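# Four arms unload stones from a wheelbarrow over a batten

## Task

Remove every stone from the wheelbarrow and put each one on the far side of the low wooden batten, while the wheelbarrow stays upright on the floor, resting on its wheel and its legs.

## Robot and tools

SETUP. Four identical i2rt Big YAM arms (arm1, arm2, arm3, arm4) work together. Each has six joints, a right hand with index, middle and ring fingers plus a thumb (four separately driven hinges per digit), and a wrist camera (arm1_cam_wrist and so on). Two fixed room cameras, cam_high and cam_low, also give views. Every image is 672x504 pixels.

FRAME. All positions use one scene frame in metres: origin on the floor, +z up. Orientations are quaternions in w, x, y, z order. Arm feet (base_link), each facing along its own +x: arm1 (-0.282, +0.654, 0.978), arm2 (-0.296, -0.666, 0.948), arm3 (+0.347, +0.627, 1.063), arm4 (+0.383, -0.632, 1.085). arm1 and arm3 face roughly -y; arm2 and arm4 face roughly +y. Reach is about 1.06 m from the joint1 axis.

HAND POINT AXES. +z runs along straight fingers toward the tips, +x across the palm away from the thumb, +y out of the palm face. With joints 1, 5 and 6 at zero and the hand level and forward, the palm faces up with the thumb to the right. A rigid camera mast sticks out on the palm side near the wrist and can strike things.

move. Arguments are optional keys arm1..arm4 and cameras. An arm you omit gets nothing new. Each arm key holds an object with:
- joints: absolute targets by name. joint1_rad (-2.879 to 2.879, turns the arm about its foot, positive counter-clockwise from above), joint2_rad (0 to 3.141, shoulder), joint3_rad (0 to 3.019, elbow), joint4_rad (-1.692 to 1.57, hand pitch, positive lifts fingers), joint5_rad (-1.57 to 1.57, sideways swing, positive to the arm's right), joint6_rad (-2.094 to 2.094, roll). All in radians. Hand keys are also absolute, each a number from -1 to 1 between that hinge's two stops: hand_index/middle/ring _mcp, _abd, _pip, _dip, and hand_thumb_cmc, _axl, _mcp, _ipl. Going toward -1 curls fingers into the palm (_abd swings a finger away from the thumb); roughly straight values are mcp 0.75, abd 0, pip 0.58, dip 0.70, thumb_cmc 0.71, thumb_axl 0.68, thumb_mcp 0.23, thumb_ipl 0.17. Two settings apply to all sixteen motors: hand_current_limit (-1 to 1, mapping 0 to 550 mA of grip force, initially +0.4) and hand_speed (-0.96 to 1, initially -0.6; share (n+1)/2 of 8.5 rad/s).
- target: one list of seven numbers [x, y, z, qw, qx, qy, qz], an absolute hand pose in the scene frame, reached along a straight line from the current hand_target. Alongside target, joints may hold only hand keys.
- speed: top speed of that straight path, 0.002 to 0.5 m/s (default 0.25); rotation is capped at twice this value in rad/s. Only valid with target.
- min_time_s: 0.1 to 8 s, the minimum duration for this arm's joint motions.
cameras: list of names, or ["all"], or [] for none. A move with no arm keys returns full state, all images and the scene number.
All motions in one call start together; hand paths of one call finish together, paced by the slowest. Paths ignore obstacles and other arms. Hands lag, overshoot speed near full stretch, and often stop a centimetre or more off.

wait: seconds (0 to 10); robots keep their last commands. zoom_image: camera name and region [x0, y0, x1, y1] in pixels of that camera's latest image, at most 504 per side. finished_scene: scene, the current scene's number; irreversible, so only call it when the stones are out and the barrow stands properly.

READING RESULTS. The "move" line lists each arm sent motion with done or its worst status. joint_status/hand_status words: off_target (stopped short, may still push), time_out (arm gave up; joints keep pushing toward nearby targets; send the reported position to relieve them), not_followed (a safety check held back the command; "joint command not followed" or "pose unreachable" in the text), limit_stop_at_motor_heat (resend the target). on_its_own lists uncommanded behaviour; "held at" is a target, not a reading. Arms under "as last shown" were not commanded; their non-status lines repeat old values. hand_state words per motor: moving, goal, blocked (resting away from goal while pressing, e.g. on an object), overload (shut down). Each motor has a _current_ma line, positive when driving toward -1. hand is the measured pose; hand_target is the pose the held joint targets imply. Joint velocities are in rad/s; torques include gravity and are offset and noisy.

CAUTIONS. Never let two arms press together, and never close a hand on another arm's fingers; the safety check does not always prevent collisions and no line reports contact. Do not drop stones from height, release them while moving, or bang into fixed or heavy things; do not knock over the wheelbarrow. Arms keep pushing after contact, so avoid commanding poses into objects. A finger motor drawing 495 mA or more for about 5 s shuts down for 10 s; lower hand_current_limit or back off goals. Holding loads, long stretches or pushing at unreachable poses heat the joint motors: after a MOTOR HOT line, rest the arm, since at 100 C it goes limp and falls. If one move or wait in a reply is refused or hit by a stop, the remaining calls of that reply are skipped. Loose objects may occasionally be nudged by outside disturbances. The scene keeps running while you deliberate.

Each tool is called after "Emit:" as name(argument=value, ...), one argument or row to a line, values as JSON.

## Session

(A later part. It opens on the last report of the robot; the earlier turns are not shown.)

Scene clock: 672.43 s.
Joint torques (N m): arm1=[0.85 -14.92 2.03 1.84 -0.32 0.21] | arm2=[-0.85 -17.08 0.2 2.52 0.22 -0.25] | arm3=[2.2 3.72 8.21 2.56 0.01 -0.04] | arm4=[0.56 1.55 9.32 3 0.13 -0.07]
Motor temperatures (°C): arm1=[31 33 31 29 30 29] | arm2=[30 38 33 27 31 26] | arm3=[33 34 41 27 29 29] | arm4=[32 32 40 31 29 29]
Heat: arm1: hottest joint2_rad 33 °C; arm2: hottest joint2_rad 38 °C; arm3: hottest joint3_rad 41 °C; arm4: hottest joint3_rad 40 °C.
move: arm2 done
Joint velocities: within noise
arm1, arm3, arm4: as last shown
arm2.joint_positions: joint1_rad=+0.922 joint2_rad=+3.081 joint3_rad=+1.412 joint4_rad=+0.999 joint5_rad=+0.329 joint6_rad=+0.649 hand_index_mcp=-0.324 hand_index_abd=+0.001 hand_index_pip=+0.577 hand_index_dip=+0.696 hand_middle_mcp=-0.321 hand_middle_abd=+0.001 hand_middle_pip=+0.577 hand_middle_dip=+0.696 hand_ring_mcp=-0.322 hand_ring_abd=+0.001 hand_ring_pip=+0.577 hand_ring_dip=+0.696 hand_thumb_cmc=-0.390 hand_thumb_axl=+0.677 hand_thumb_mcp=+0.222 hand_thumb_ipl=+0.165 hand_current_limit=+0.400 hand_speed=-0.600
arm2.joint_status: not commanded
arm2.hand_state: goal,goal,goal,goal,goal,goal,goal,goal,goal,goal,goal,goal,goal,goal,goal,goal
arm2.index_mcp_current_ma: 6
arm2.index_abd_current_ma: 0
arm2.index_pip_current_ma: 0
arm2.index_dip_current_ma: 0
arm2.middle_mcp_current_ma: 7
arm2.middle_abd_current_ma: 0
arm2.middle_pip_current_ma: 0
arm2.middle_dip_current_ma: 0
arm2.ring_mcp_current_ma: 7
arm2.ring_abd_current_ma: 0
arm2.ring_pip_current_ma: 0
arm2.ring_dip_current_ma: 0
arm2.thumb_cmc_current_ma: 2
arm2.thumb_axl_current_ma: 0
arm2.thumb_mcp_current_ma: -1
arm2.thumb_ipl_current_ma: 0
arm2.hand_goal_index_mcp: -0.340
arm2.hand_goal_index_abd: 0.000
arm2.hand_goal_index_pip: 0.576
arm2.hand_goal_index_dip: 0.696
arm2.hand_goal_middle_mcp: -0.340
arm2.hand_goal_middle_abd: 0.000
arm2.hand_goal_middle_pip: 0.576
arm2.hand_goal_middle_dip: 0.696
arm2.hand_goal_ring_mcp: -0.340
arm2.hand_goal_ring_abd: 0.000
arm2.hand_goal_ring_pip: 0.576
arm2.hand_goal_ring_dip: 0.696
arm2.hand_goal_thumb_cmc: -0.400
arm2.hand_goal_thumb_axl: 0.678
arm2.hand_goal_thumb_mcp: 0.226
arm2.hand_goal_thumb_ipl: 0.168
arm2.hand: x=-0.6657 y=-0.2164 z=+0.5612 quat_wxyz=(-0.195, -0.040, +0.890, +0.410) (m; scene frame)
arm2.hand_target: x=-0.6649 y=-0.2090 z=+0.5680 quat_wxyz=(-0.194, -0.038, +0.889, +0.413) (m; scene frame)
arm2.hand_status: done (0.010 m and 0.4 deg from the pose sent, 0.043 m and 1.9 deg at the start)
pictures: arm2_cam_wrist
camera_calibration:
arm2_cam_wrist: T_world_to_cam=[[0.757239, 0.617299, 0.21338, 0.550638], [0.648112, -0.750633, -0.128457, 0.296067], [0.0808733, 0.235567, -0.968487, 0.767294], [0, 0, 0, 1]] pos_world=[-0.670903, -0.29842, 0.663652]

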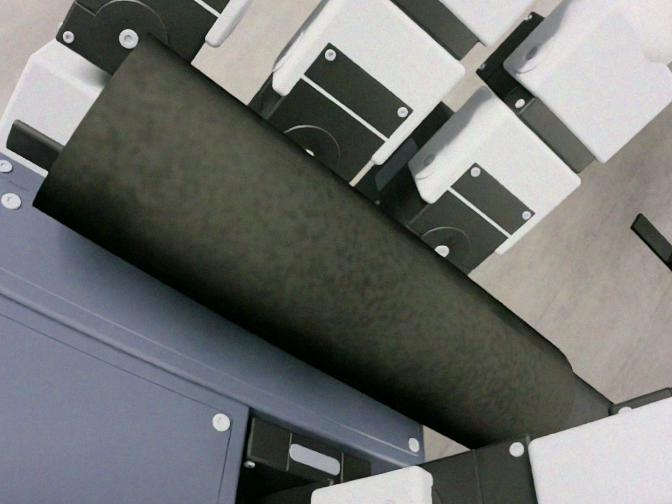

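Emit:
move(
  arm2={"target": [-0.637, -0.202, 0.557, -0.194, -0.038, 0.889, 0.413], "speed": 0.05},
  cameras=["arm2_cam_wrist"],
)

Emit:
move(
  arm1={"joints": {"hand_index_mcp": -0.42, "hand_middle_mcp": -0.42, "hand_ring_mcp": -0.42, "hand_index_pip": -0.6, "hand_middle_pip": -0.6, "hand_ring_pip": -0.6, "hand_index_dip": -0.3, "hand_middle_dip": -0.3, "hand_ring_dip": -0.3}},
  arm2={"joints": {"hand_index_mcp": -0.42, "hand_middle_mcp": -0.42, "hand_ring_mcp": -0.42, "hand_index_pip": -0.6, "hand_middle_pip": -0.6, "hand_ring_pip": -0.6, "hand_index_dip": -0.3, "hand_middle_dip": -0.3, "hand_ring_dip": -0.3}},
  cameras=["arm1_cam_wrist", "arm2_cam_wrist"],
)

Scene clock: 683.00 s.
Joint torques (N m): arm1=[0.85 -14.92 2.03 1.83 -0.32 0.2] | arm2=[-2.9 -14.33 0.44 3.79 0.68 -0.44] | arm3=[2.08 3.66 8.16 2.62 0.04 -0.06] | arm4=[0.73 1.38 9.33 3.04 0.12 -0.09]
Motor temperatures (°C): arm1=[31 33 31 29 30 29] | arm2=[30 38 33 27 30 26] | arm3=[33 34 41 27 29 29] | arm4=[32 32 41 31 29 29]
Heat: arm1: hottest joint2_rad 33 °C; arm2: hottest joint2_rad 38 °C; arm3: hottest joint3_rad 41 °C; arm4: hottest joint3_rad 41 °C.
move: arm2 off_target
Joint velocities: within noise
arm1, arm3, arm4: as last shown
arm2.joint_positions: joint1_rad=+0.896 joint2_rad=+3.082 joint3_rad=+1.401 joint4_rad=+1.020 joint5_rad=+0.273 joint6_rad=+0.633 hand_index_mcp=-0.324 hand_index_abd=+0.001 hand_index_pip=+0.577 hand_index_dip=+0.696 hand_middle_mcp=-0.322 hand_middle_abd=+0.001 hand_middle_pip=+0.577 hand_middle_dip=+0.696 hand_ring_mcp=-0.322 hand_ring_abd=+0.001 hand_ring_pip=+0.577 hand_ring_dip=+0.696 hand_thumb_cmc=-0.390 hand_thumb_axl=+0.677 hand_thumb_mcp=+0.222 hand_thumb_ipl=+0.165 hand_current_limit=+0.400 hand_speed=-0.600
arm2.joint_status: not commanded
arm2.hand_state: goal,goal,goal,goal,goal,goal,goal,goal,goal,goal,goal,goal,goal,goal,goal,goal
arm2.index_mcp_current_ma: 6
arm2.index_abd_current_ma: 0
arm2.index_pip_current_ma: 0
arm2.index_dip_current_ma: 0
arm2.middle_mcp_current_ma: 7
arm2.middle_abd_current_ma: 0
arm2.middle_pip_current_ma: 0
arm2.middle_dip_current_ma: 0
arm2.ring_mcp_current_ma: 7
arm2.ring_abd_current_ma: 0
arm2.ring_pip_current_ma: 0
arm2.ring_dip_current_ma: 0
arm2.thumb_cmc_current_ma: 2
arm2.thumb_axl_current_ma: 0
arm2.thumb_mcp_current_ma: -1
arm2.thumb_ipl_current_ma: 0
arm2.hand_goal_index_mcp: -0.340
arm2.hand_goal_index_abd: 0.000
arm2.hand_goal_index_pip: 0.576
arm2.hand_goal_index_dip: 0.696
arm2.hand_goal_middle_mcp: -0.340
arm2.hand_goal_middle_abd: 0.000
arm2.hand_goal_middle_pip: 0.576
arm2.hand_goal_middle_dip: 0.696
arm2.hand_goal_ring_mcp: -0.340
arm2.hand_goal_ring_abd: 0.000
arm2.hand_goal_ring_pip: 0.576
arm2.hand_goal_ring_dip: 0.696
arm2.hand_goal_thumb_cmc: -0.400
arm2.hand_goal_thumb_axl: 0.678
arm2.hand_goal_thumb_mcp: 0.226
arm2.hand_goal_thumb_ipl: 0.168
arm2.hand: x=-0.6614 y=-0.2122 z=+0.5599 quat_wxyz=(-0.208, -0.047, +0.891, +0.401) (m; scene frame)
arm2.hand_target: x=-0.6371 y=-0.2029 z=+0.5569 quat_wxyz=(-0.193, -0.038, +0.889, +0.413) (m; scene frame)
arm2.hand_status: off_target (0.027 m and 2.4 deg from the pose sent, 0.032 m and 0.4 deg at the start)
pictures: arm2_cam_wrist
camera_calibration:
arm2_cam_wrist: T_world_to_cam=[[0.743351, 0.641076, 0.190923, 0.55351], [0.666431, -0.734307, -0.129087, 0.312227], [0.0574416, 0.223193, -0.97308, 0.749143], [0, 0, 0, 1]] pos_world=[-0.662562, -0.292775, 0.663603]

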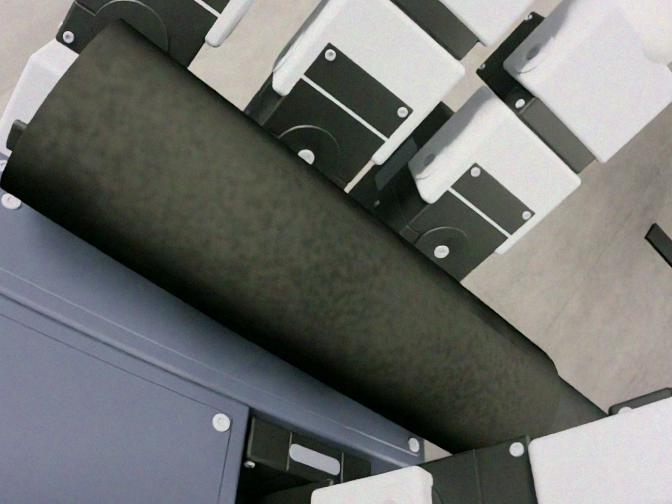

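Scene clock: 684.37 s.
Joint torques (N m): arm1=[0.15 -14.15 1.89 1.51 0.4 0.12] | arm2=[-2.9 -14.39 0.51 2.99 0.78 -0.73] | arm3=[1.79 3.66 8.17 2.59 0.04 -0.05] | arm4=[0.62 1.61 9.36 3.02 0.12 -0.08]
Motor temperatures (°C): arm1=[31 33 31 29 30 29] | arm2=[30 38 33 27 31 26] | arm3=[33 33 41 27 29 29] | arm4=[32 32 41 31 29 29]
Heat: arm1: hottest joint2_rad 33 °C; arm2: hottest joint2_rad 38 °C; arm3: hottest joint3_rad 41 °C; arm4: hottest joint3_rad 41 °C.
move: arm1 off_target; arm2 off_target
Joint velocities: within noise
arm1.joint_positions: joint1_rad=-0.856 joint2_rad=+3.131 joint3_rad=+1.564 joint4_rad=+0.749 joint5_rad=-0.263 joint6_rad=-0.717 hand_index_mcp=-0.371 hand_index_abd=+0.001 hand_index_pip=-0.256 hand_index_dip=-0.275 hand_middle_mcp=-0.423 hand_middle_abd=+0.001 hand_middle_pip=-0.322 hand_middle_dip=-0.156 hand_ring_mcp=-0.423 hand_ring_abd=+0.001 hand_ring_pip=-0.299 hand_ring_dip=-0.184 hand_thumb_cmc=-0.400 hand_thumb_axl=+0.677 hand_thumb_mcp=+0.227 hand_thumb_ipl=+0.166 hand_current_limit=+0.400 hand_speed=-0.600
arm1.joint_status: hand_index_mcp off_target (ended at -0.371, target -0.420); hand_index_pip off_target (ended at -0.256, target -0.600); hand_index_dip off_target (ended at -0.275, target -0.300); hand_middle_pip off_target (ended at -0.322, target -0.600); hand_middle_dip off_target (ended at -0.156, target -0.300); hand_ring_pip off_target (ended at -0.299, target -0.600); hand_ring_dip off_target (ended at -0.184, target -0.300); the others done
arm1.hand_state: blocked,goal,blocked,blocked,goal,goal,blocked,blocked,goal,goal,blocked,blocked,goal,goal,goal,goal
arm1.index_mcp_current_ma: 245
arm1.index_abd_current_ma: 4
arm1.index_pip_current_ma: 385
arm1.index_dip_current_ma: 116
arm1.middle_mcp_current_ma: -14
arm1.middle_abd_current_ma: 5
arm1.middle_pip_current_ma: 385
arm1.middle_dip_current_ma: 385
arm1.ring_mcp_current_ma: -13
arm1.ring_abd_current_ma: 4
arm1.ring_pip_current_ma: 385
arm1.ring_dip_current_ma: 385
arm1.thumb_cmc_current_ma: 1
arm1.thumb_axl_current_ma: -4
arm1.thumb_mcp_current_ma: 7
arm1.thumb_ipl_current_ma: -10
arm1.hand_goal_index_mcp: -0.420
arm1.hand_goal_index_abd: 0.000
arm1.hand_goal_index_pip: -0.600
arm1.hand_goal_index_dip: -0.300
arm1.hand_goal_middle_mcp: -0.420
arm1.hand_goal_middle_abd: 0.000
arm1.hand_goal_middle_pip: -0.600
arm1.hand_goal_middle_dip: -0.300
arm1.hand_goal_ring_mcp: -0.420
arm1.hand_goal_ring_abd: 0.000
arm1.hand_goal_ring_pip: -0.600
arm1.hand_goal_ring_dip: -0.300
arm1.hand_goal_thumb_cmc: -0.400
arm1.hand_goal_thumb_axl: 0.678
arm1.hand_goal_thumb_mcp: 0.226
arm1.hand_goal_thumb_ipl: 0.168
arm1.hand: x=-0.6856 y=+0.1814 z=+0.5439 quat_wxyz=(+0.344, +0.924, -0.011, -0.166) (m; scene frame)
arm1.hand_target: x=-0.6820 y=+0.1892 z=+0.5305 quat_wxyz=(+0.331, +0.929, -0.016, -0.165) (m; scene frame)
arm1.hand_status: not commanded
arm2.joint_positions: joint1_rad=+0.894 joint2_rad=+3.082 joint3_rad=+1.399 joint4_rad=+1.037 joint5_rad=+0.269 joint6_rad=+0.663 hand_index_mcp=-0.355 hand_index_abd=+0.001 hand_index_pip=-0.386 hand_index_dip=-0.260 hand_middle_mcp=-0.399 hand_middle_abd=-0.002 hand_middle_pip=-0.419 hand_middle_dip=-0.253 hand_ring_mcp=-0.398 hand_ring_abd=-0.001 hand_ring_pip=-0.449 hand_ring_dip=-0.261 hand_thumb_cmc=-0.391 hand_thumb_axl=+0.677 hand_thumb_mcp=+0.226 hand_thumb_ipl=+0.164 hand_current_limit=+0.400 hand_speed=-0.600
arm2.joint_status: hand_index_mcp off_target (ended at -0.355, target -0.420); hand_index_pip off_target (ended at -0.386, target -0.600); hand_index_dip off_target (ended at -0.260, target -0.300); hand_middle_mcp off_target (ended at -0.399, target -0.420); hand_middle_pip off_target (ended at -0.419, target -0.600); hand_middle_dip off_target (ended at -0.253, target -0.300); hand_ring_mcp off_target (ended at -0.398, target -0.420); hand_ring_pip off_target (ended at -0.449, target -0.600); hand_ring_dip off_target (ended at -0.261, target -0.300)
arm2.hand_state: blocked,goal,blocked,blocked,blocked,goal,blocked,blocked,blocked,goal,blocked,blocked,goal,goal,goal,goal
arm2.index_mcp_current_ma: 79
arm2.index_abd_current_ma: 0
arm2.index_pip_current_ma: 385
arm2.index_dip_current_ma: 29
arm2.middle_mcp_current_ma: 10
arm2.middle_abd_current_ma: 0
arm2.middle_pip_current_ma: 385
arm2.middle_dip_current_ma: 39
arm2.ring_mcp_current_ma: 10
arm2.ring_abd_current_ma: 0
arm2.ring_pip_current_ma: 350
arm2.ring_dip_current_ma: 27
arm2.thumb_cmc_current_ma: 2
arm2.thumb_axl_current_ma: 0
arm2.thumb_mcp_current_ma: 0
arm2.thumb_ipl_current_ma: 0
arm2.hand_goal_index_mcp: -0.420
arm2.hand_goal_index_abd: 0.000
arm2.hand_goal_index_pip: -0.600
arm2.hand_goal_index_dip: -0.300
arm2.hand_goal_middle_mcp: -0.420
arm2.hand_goal_middle_abd: 0.000
arm2.hand_goal_middle_pip: -0.600
arm2.hand_goal_middle_dip: -0.300
arm2.hand_goal_ring_mcp: -0.420
arm2.hand_goal_ring_abd: 0.000
arm2.hand_goal_ring_pip: -0.600
arm2.hand_goal_ring_dip: -0.300
arm2.hand_goal_thumb_cmc: -0.400
arm2.hand_goal_thumb_axl: 0.678
arm2.hand_goal_thumb_mcp: 0.226
arm2.hand_goal_thumb_ipl: 0.168
arm2.hand: x=-0.6597 y=-0.2116 z=+0.5612 quat_wxyz=(-0.220, -0.033, +0.888, +0.401) (m; scene frame)
arm2.hand_target: x=-0.6371 y=-0.2029 z=+0.5569 quat_wxyz=(-0.193, -0.038, +0.889, +0.413) (m; scene frame)
arm2.hand_status: not commanded
arm3, arm4: as last shown
pictures: arm1_cam_wrist, arm2_cam_wrist
camera_calibration:
arm1_cam_wrist: T_world_to_cam=[[-0.67883, -0.326357, 0.657785, -0.735156], [-0.208142, 0.944583, 0.253849, -0.501179], [-0.704178, 0.0354083, -0.70914, 0.0196418], [0, 0, 0, 1]] pos_world=[-0.589531, 0.232787, 0.624727]
arm2_cam_wrist: T_world_to_cam=[[0.759153, 0.630353, 0.162301, 0.575819], [0.65031, -0.745216, -0.147481, 0.309116], [0.0279843, 0.217507, -0.975657, 0.731028], [0, 0, 0, 1]] pos_world=[-0.658613, -0.291615, 0.665366]

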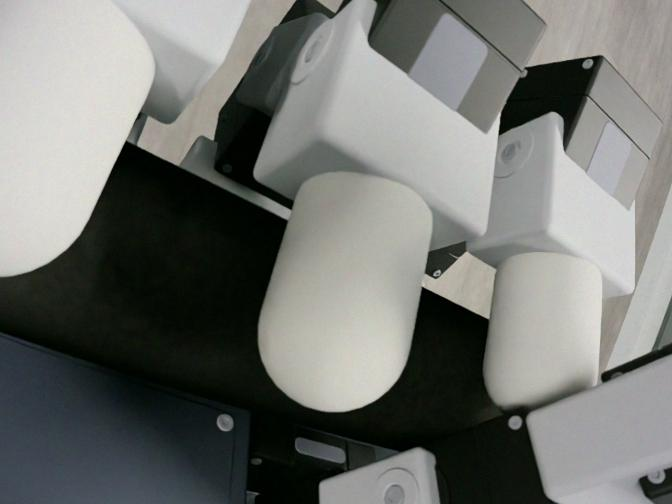

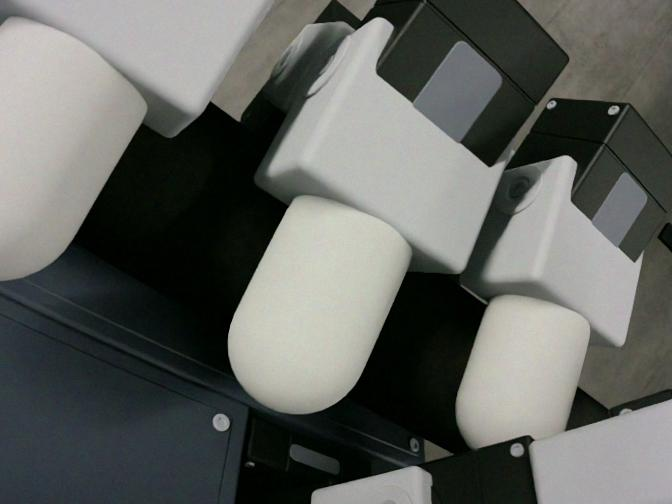

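Emit:
move(
  arm1={"target": [-0.682, 0.183, 0.575, 0.363, 0.915, -0.019, -0.181], "speed": 0.05, "joints": {"hand_current_limit": 0.75}},
  arm2={"target": [-0.654, -0.208, 0.590, -0.194, -0.038, 0.889, 0.413], "speed": 0.05, "joints": {"hand_current_limit": 0.75}},
  cameras=["arm1_cam_wrist", "arm2_cam_wrist", "cam_low"],
)

Scene clock: 717.73 s.
Joint torques (N m): arm1=[0.79 -17.67 -0.49 3.3 -0.77 0.36] | arm2=[-0.5 -19.43 -3.07 2.86 1.79 -0.67] | arm3=[2.2 3.66 8.29 2.55 0.03 -0.03] | arm4=[0.44 1.44 9.36 3.02 0.1 -0.08]
Motor temperatures (°C): arm1=[31 34 30 29 30 29] | arm2=[30 38 33 27 32 27] | arm3=[33 33 41 27 29 29] | arm4=[32 31 41 31 29 29]
Heat: arm1: hottest joint2_rad 34 °C; arm2: hottest joint2_rad 38 °C; arm3: hottest joint3_rad 41 °C; arm4: hottest joint3_rad 41 °C.
move: arm1 off_target; arm2 off_target
Joint velocities: within noise
arm1.joint_positions: joint1_rad=-0.856 joint2_rad=+3.116 joint3_rad=+1.507 joint4_rad=+0.809 joint5_rad=-0.245 joint6_rad=-0.710 hand_index_mcp=-0.364 hand_index_abd=+0.001 hand_index_pip=-0.374 hand_index_dip=-0.275 hand_middle_mcp=-0.375 hand_middle_abd=+0.001 hand_middle_pip=-0.360 hand_middle_dip=-0.263 hand_ring_mcp=-0.366 hand_ring_abd=+0.001 hand_ring_pip=-0.339 hand_ring_dip=-0.266 hand_thumb_cmc=-0.400 hand_thumb_axl=+0.677 hand_thumb_mcp=+0.227 hand_thumb_ipl=+0.166 hand_current_limit=+0.750 hand_speed=-0.600
arm1.joint_status: all done
arm1.hand_state: blocked,goal,blocked,blocked,blocked,goal,blocked,blocked,blocked,goal,blocked,blocked,goal,goal,goal,goal
arm1.index_mcp_current_ma: 284
arm1.index_abd_current_ma: 4
arm1.index_pip_current_ma: 481
arm1.index_dip_current_ma: 116
arm1.middle_mcp_current_ma: 229
arm1.middle_abd_current_ma: 5
arm1.middle_pip_current_ma: 481
arm1.middle_dip_current_ma: 174
arm1.ring_mcp_current_ma: 274
arm1.ring_abd_current_ma: 4
arm1.ring_pip_current_ma: 481
arm1.ring_dip_current_ma: 161
arm1.thumb_cmc_current_ma: 1
arm1.thumb_axl_current_ma: -4
arm1.thumb_mcp_current_ma: 7
arm1.thumb_ipl_current_ma: -10
arm1.hand_goal_index_mcp: -0.420
arm1.hand_goal_index_abd: 0.000
arm1.hand_goal_index_pip: -0.600
arm1.hand_goal_index_dip: -0.300
arm1.hand_goal_middle_mcp: -0.420
arm1.hand_goal_middle_abd: 0.000
arm1.hand_goal_middle_pip: -0.600
arm1.hand_goal_middle_dip: -0.300
arm1.hand_goal_ring_mcp: -0.420
arm1.hand_goal_ring_abd: 0.000
arm1.hand_goal_ring_pip: -0.600
arm1.hand_goal_ring_dip: -0.300
arm1.hand_goal_thumb_cmc: -0.400
arm1.hand_goal_thumb_axl: 0.678
arm1.hand_goal_thumb_mcp: 0.226
arm1.hand_goal_thumb_ipl: 0.168
arm1.on_its_own: hand_index_pip moved -0.118 toward your old target -0.600; hand_middle_pip moved -0.038 toward your old target -0.600; hand_middle_dip moved -0.108 toward your old target -0.300; hand_ring_pip moved -0.040 toward your old target -0.600; hand_ring_dip moved -0.082 toward your old target -0.300
arm1.hand: x=-0.6788 y=+0.1917 z=+0.5528 quat_wxyz=(+0.344, +0.922, -0.016, -0.177) (m; scene frame)
arm1.hand_target: x=-0.6821 y=+0.1826 z=+0.5740 quat_wxyz=(+0.363, +0.914, -0.019, -0.181) (m; scene frame)
arm1.hand_status: off_target (0.024 m and 2.3 deg from the pose sent, 0.031 m and 3.1 deg at the start)
arm2.joint_positions: joint1_rad=+0.896 joint2_rad=+3.067 joint3_rad=+1.375 joint4_rad=+1.016 joint5_rad=+0.268 joint6_rad=+0.682 hand_index_mcp=-0.337 hand_index_abd=+0.001 hand_index_pip=-0.413 hand_index_dip=-0.260 hand_middle_mcp=-0.382 hand_middle_abd=-0.003 hand_middle_pip=-0.448 hand_middle_dip=-0.252 hand_ring_mcp=-0.390 hand_ring_abd=-0.001 hand_ring_pip=-0.479 hand_ring_dip=-0.261 hand_thumb_cmc=-0.391 hand_thumb_axl=+0.677 hand_thumb_mcp=+0.226 hand_thumb_ipl=+0.165 hand_current_limit=+0.750 hand_speed=-0.600
arm2.joint_status: all done
arm2.hand_state: blocked,goal,blocked,blocked,blocked,goal,blocked,blocked,blocked,goal,blocked,blocked,goal,goal,goal,goal
arm2.index_mcp_current_ma: 127
arm2.index_abd_current_ma: 0
arm2.index_pip_current_ma: 481
arm2.index_dip_current_ma: 29
arm2.middle_mcp_current_ma: 29
arm2.middle_abd_current_ma: 0
arm2.middle_pip_current_ma: 354
arm2.middle_dip_current_ma: 40
arm2.ring_mcp_current_ma: 19
arm2.ring_abd_current_ma: 0
arm2.ring_pip_current_ma: 233
arm2.ring_dip_current_ma: 27
arm2.thumb_cmc_current_ma: 2
arm2.thumb_axl_current_ma: 0
arm2.thumb_mcp_current_ma: 0
arm2.thumb_ipl_current_ma: 0
arm2.hand_goal_index_mcp: -0.420
arm2.hand_goal_index_abd: 0.000
arm2.hand_goal_index_pip: -0.600
arm2.hand_goal_index_dip: -0.300
arm2.hand_goal_middle_mcp: -0.420
arm2.hand_goal_middle_abd: 0.000
arm2.hand_goal_middle_pip: -0.600
arm2.hand_goal_middle_dip: -0.300
arm2.hand_goal_ring_mcp: -0.420
arm2.hand_goal_ring_abd: 0.000
arm2.hand_goal_ring_pip: -0.600
arm2.hand_goal_ring_dip: -0.300
arm2.hand_goal_thumb_cmc: -0.400
arm2.hand_goal_thumb_axl: 0.678
arm2.hand_goal_thumb_mcp: 0.226
arm2.hand_goal_thumb_ipl: 0.168
arm2.on_its_own: hand_index_pip moved -0.027 toward your old target -0.600; hand_middle_pip moved -0.030 toward your old target -0.600; hand_ring_pip moved -0.029 toward your old target -0.600
arm2.hand: x=-0.6552 y=-0.2156 z=+0.5604 quat_wxyz=(-0.215, -0.028, +0.895, +0.390) (m; scene frame)
arm2.hand_target: x=-0.6544 y=-0.2075 z=+0.5879 quat_wxyz=(-0.194, -0.037, +0.889, +0.413) (m; scene frame)
arm2.hand_status: off_target (0.031 m and 3.8 deg from the pose sent, 0.030 m and 3.4 deg at the start)
arm3, arm4: as last shown
pictures: arm1_cam_wrist, arm2_cam_wrist, cam_low
camera_calibration:
arm1_cam_wrist: T_world_to_cam=[[-0.672593, -0.312213, 0.670925, -0.73872], [-0.187836, 0.948977, 0.2533, -0.498498], [-0.715776, 0.0443439, -0.69692, 0.0140032], [0, 0, 0, 1]] pos_world=[-0.580471, 0.241804, 0.631655]
arm2_cam_wrist: T_world_to_cam=[[0.763309, 0.627749, 0.15261, 0.582636], [0.64487, -0.754541, -0.121698, 0.283026], [0.0387545, 0.191307, -0.980765, 0.735333], [0, 0, 0, 1]] pos_world=[-0.655744, -0.292869, 0.666716]

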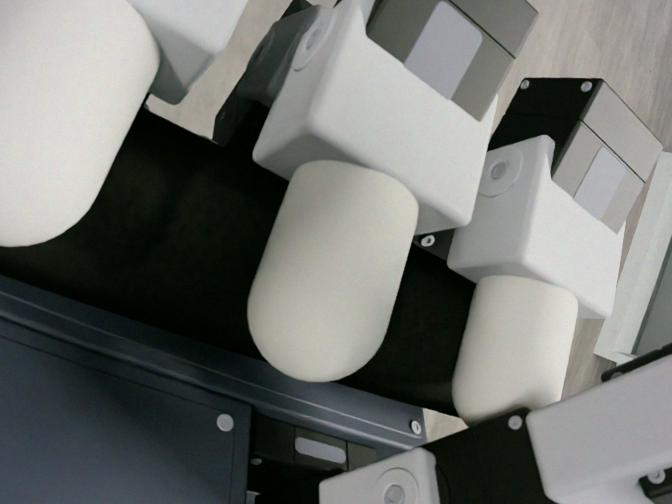

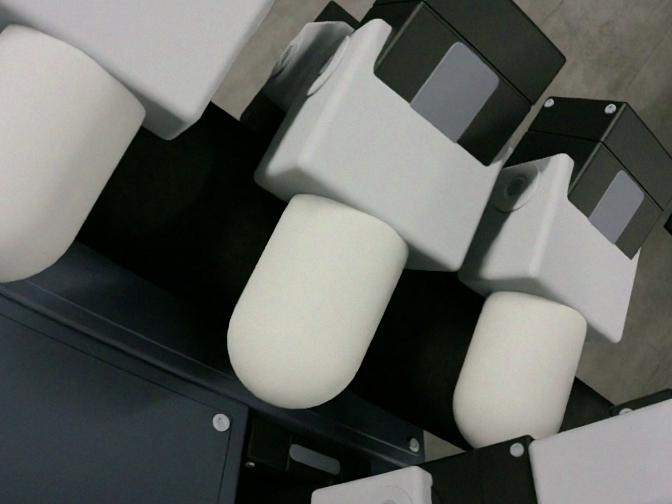

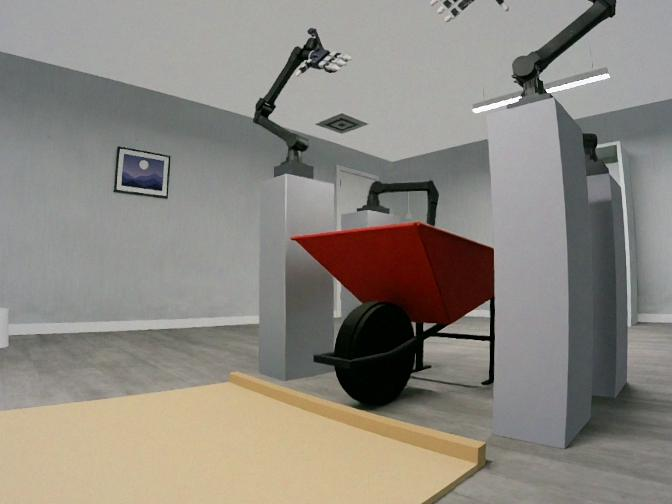

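Emit:
move(
  arm1={"target": [-0.655, 0.19, 0.665, 0.4182, 0.8814, 0.0104, -0.2204], "speed": 0.06},
  arm2={"target": [-0.63, -0.21, 0.68, -0.233, -0.0078, 0.8572, 0.4594], "speed": 0.06},
  cameras=["cam_low", "cam_high", "arm1_cam_wrist", "arm2_cam_wrist"],
)

Scene clock: 771.90 s.
Joint torques (N m): arm1=[-3.02 -21.54 -3.26 7.31 -1 0] | arm2=[3.02 -23.06 -6.41 7.98 1.48 -0.25] | arm3=[1.73 3.55 8.24 2.56 0.03 -0.03] | arm4=[0.67 1.67 9.42 3.04 0.13 -0.05]
Motor temperatures (°C): arm1=[31 34 30 29 31 29] | arm2=[30 38 33 27 39 27] | arm3=[33 33 41 27 29 29] | arm4=[32 31 41 31 29 29]
Heat: arm1: hottest joint2_rad 34 °C; arm2: hottest joint5_rad 39 °C; arm3: hottest joint3_rad 41 °C; arm4: hottest joint3_rad 41 °C.
move: arm1 off_target; arm2 off_target
Joint velocities: within noise
arm1.joint_positions: joint1_rad=-0.786 joint2_rad=+3.099 joint3_rad=+1.342 joint4_rad=+0.967 joint5_rad=-0.261 joint6_rad=-0.687 hand_index_mcp=-0.331 hand_index_abd=+0.000 hand_index_pip=-0.543 hand_index_dip=-0.282 hand_middle_mcp=-0.333 hand_middle_abd=+0.001 hand_middle_pip=-0.537 hand_middle_dip=-0.273 hand_ring_mcp=-0.322 hand_ring_abd=+0.001 hand_ring_pip=-0.526 hand_ring_dip=-0.276 hand_thumb_cmc=-0.400 hand_thumb_axl=+0.677 hand_thumb_mcp=+0.225 hand_thumb_ipl=+0.166 hand_current_limit=+0.750 hand_speed=-0.600
arm1.joint_status: not commanded
arm1.hand_state: blocked,goal,blocked,goal,blocked,goal,blocked,blocked,blocked,goal,blocked,blocked,goal,goal,goal,goal
arm1.index_mcp_current_ma: 459
arm1.index_abd_current_ma: -1
arm1.index_pip_current_ma: 270
arm1.index_dip_current_ma: 84
arm1.middle_mcp_current_ma: 446
arm1.middle_abd_current_ma: 4
arm1.middle_pip_current_ma: 302
arm1.middle_dip_current_ma: 126
arm1.ring_mcp_current_ma: 481
arm1.ring_abd_current_ma: 4
arm1.ring_pip_current_ma: 357
arm1.ring_dip_current_ma: 114
arm1.thumb_cmc_current_ma: 1
arm1.thumb_axl_current_ma: -4
arm1.thumb_mcp_current_ma: -6
arm1.thumb_ipl_current_ma: -10
arm1.hand_goal_index_mcp: -0.420
arm1.hand_goal_index_abd: 0.000
arm1.hand_goal_index_pip: -0.600
arm1.hand_goal_index_dip: -0.300
arm1.hand_goal_middle_mcp: -0.420
arm1.hand_goal_middle_abd: 0.000
arm1.hand_goal_middle_pip: -0.600
arm1.hand_goal_middle_dip: -0.300
arm1.hand_goal_ring_mcp: -0.420
arm1.hand_goal_ring_abd: 0.000
arm1.hand_goal_ring_pip: -0.600
arm1.hand_goal_ring_dip: -0.300
arm1.hand_goal_thumb_cmc: -0.400
arm1.hand_goal_thumb_axl: 0.678
arm1.hand_goal_thumb_mcp: 0.226
arm1.hand_goal_thumb_ipl: 0.168
arm1.on_its_own: hand_index_pip moved -0.170 toward your old target -0.600; hand_middle_pip moved -0.177 toward your old target -0.600; hand_ring_pip moved -0.187 toward your old target -0.600
arm1.hand: x=-0.6078 y=+0.2027 z=+0.5700 quat_wxyz=(+0.361, +0.919, +0.009, -0.159) (m; scene frame)
arm1.hand_target: x=-0.6520 y=+0.1884 z=+0.6469 quat_wxyz=(+0.416, +0.882, +0.012, -0.221) (m; scene frame)
arm1.hand_status: off_target (0.107 m and 10.6 deg from the pose sent, 0.115 m and 11.3 deg at the start; pose on its path clipped on 19 of 63 steps)
arm2.joint_positions: joint1_rad=+0.815 joint2_rad=+3.046 joint3_rad=+1.242 joint4_rad=+1.114 joint5_rad=+0.279 joint6_rad=+0.648 hand_index_mcp=-0.307 hand_index_abd=-0.002 hand_index_pip=-0.547 hand_index_dip=-0.277 hand_middle_mcp=-0.331 hand_middle_abd=+0.001 hand_middle_pip=-0.542 hand_middle_dip=-0.276 hand_ring_mcp=-0.357 hand_ring_abd=+0.007 hand_ring_pip=-0.544 hand_ring_dip=-0.274 hand_thumb_cmc=-0.391 hand_thumb_axl=+0.677 hand_thumb_mcp=+0.225 hand_thumb_ipl=+0.165 hand_current_limit=+0.750 hand_speed=-0.600
arm2.joint_status: not commanded
arm2.hand_state: blocked,goal,blocked,blocked,blocked,goal,blocked,blocked,blocked,goal,blocked,blocked,goal,goal,goal,goal
arm2.index_mcp_current_ma: 227
arm2.index_abd_current_ma: 0
arm2.index_pip_current_ma: 48
arm2.index_dip_current_ma: 10
arm2.middle_mcp_current_ma: 146
arm2.middle_abd_current_ma: 0
arm2.middle_pip_current_ma: 57
arm2.middle_dip_current_ma: 10
arm2.ring_mcp_current_ma: 76
arm2.ring_abd_current_ma: 1
arm2.ring_pip_current_ma: 54
arm2.ring_dip_current_ma: 13
arm2.thumb_cmc_current_ma: 2
arm2.thumb_axl_current_ma: 0
arm2.thumb_mcp_current_ma: 0
arm2.thumb_ipl_current_ma: 0
arm2.hand_goal_index_mcp: -0.420
arm2.hand_goal_index_abd: 0.000
arm2.hand_goal_index_pip: -0.600
arm2.hand_goal_index_dip: -0.300
arm2.hand_goal_middle_mcp: -0.420
arm2.hand_goal_middle_abd: 0.000
arm2.hand_goal_middle_pip: -0.600
arm2.hand_goal_middle_dip: -0.300
arm2.hand_goal_ring_mcp: -0.420
arm2.hand_goal_ring_abd: 0.000
arm2.hand_goal_ring_pip: -0.600
arm2.hand_goal_ring_dip: -0.300
arm2.hand_goal_thumb_cmc: -0.400
arm2.hand_goal_thumb_axl: 0.678
arm2.hand_goal_thumb_mcp: 0.226
arm2.hand_goal_thumb_ipl: 0.168
arm2.on_its_own: hand_index_pip moved -0.135 toward your old target -0.600; hand_middle_pip moved -0.094 toward your old target -0.600; hand_middle_dip moved -0.024 toward your old target -0.300; hand_ring_pip moved -0.065 toward your old target -0.600
arm2.hand: x=-0.5877 y=-0.2175 z=+0.5754 quat_wxyz=(-0.184, -0.005, +0.898, +0.400) (m; scene frame)
arm2.hand_target: x=-0.6246 y=-0.2075 z=+0.6539 quat_wxyz=(-0.234, -0.005, +0.858, +0.458) (m; scene frame)
arm2.hand_status: off_target (0.113 m and 10.0 deg from the pose sent, 0.122 m and 9.5 deg at the start; pose on its path clipped on 24 of 63 steps)
arm3, arm4: as last shown
pictures: arm1_cam_wrist, arm2_cam_wrist, cam_high, cam_low
camera_calibration:
arm1_cam_wrist: T_world_to_cam=[[-0.661645, -0.339549, 0.668529, -0.685661], [-0.252659, 0.94041, 0.227582, -0.522925], [-0.705967, -0.0183317, -0.708008, 0.101288], [0, 0, 0, 1]] pos_world=[-0.51428, 0.260805, 0.649105]
arm2_cam_wrist: T_world_to_cam=[[0.798285, 0.572547, 0.186895, 0.518889], [0.595615, -0.796516, -0.103949, 0.191646], [0.0893494, 0.194298, -0.976865, 0.775874], [0, 0, 0, 1]] pos_world=[-0.597693, -0.295191, 0.680867]

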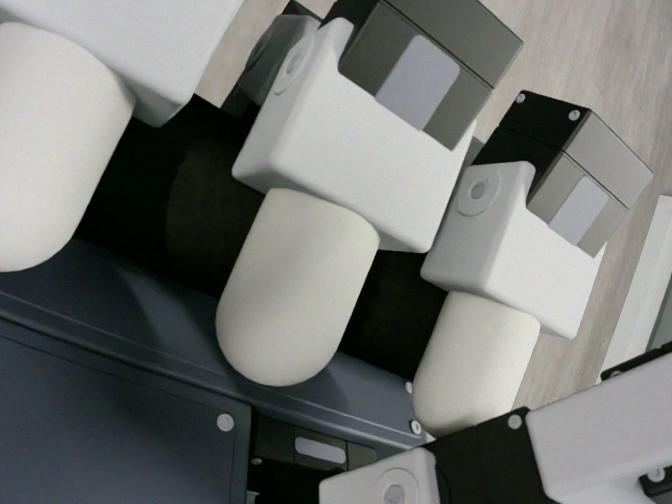

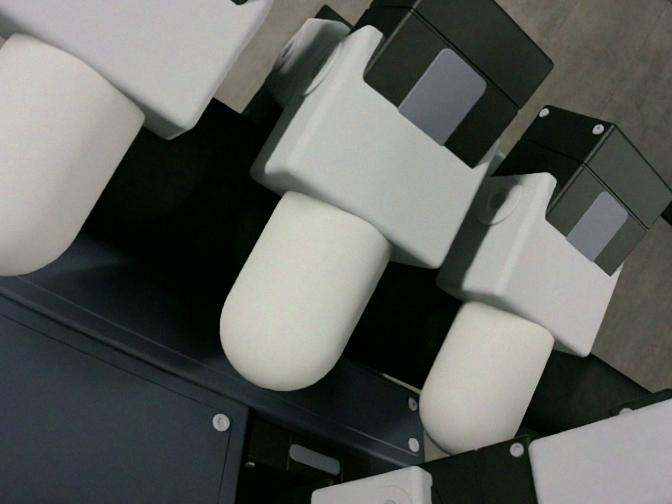

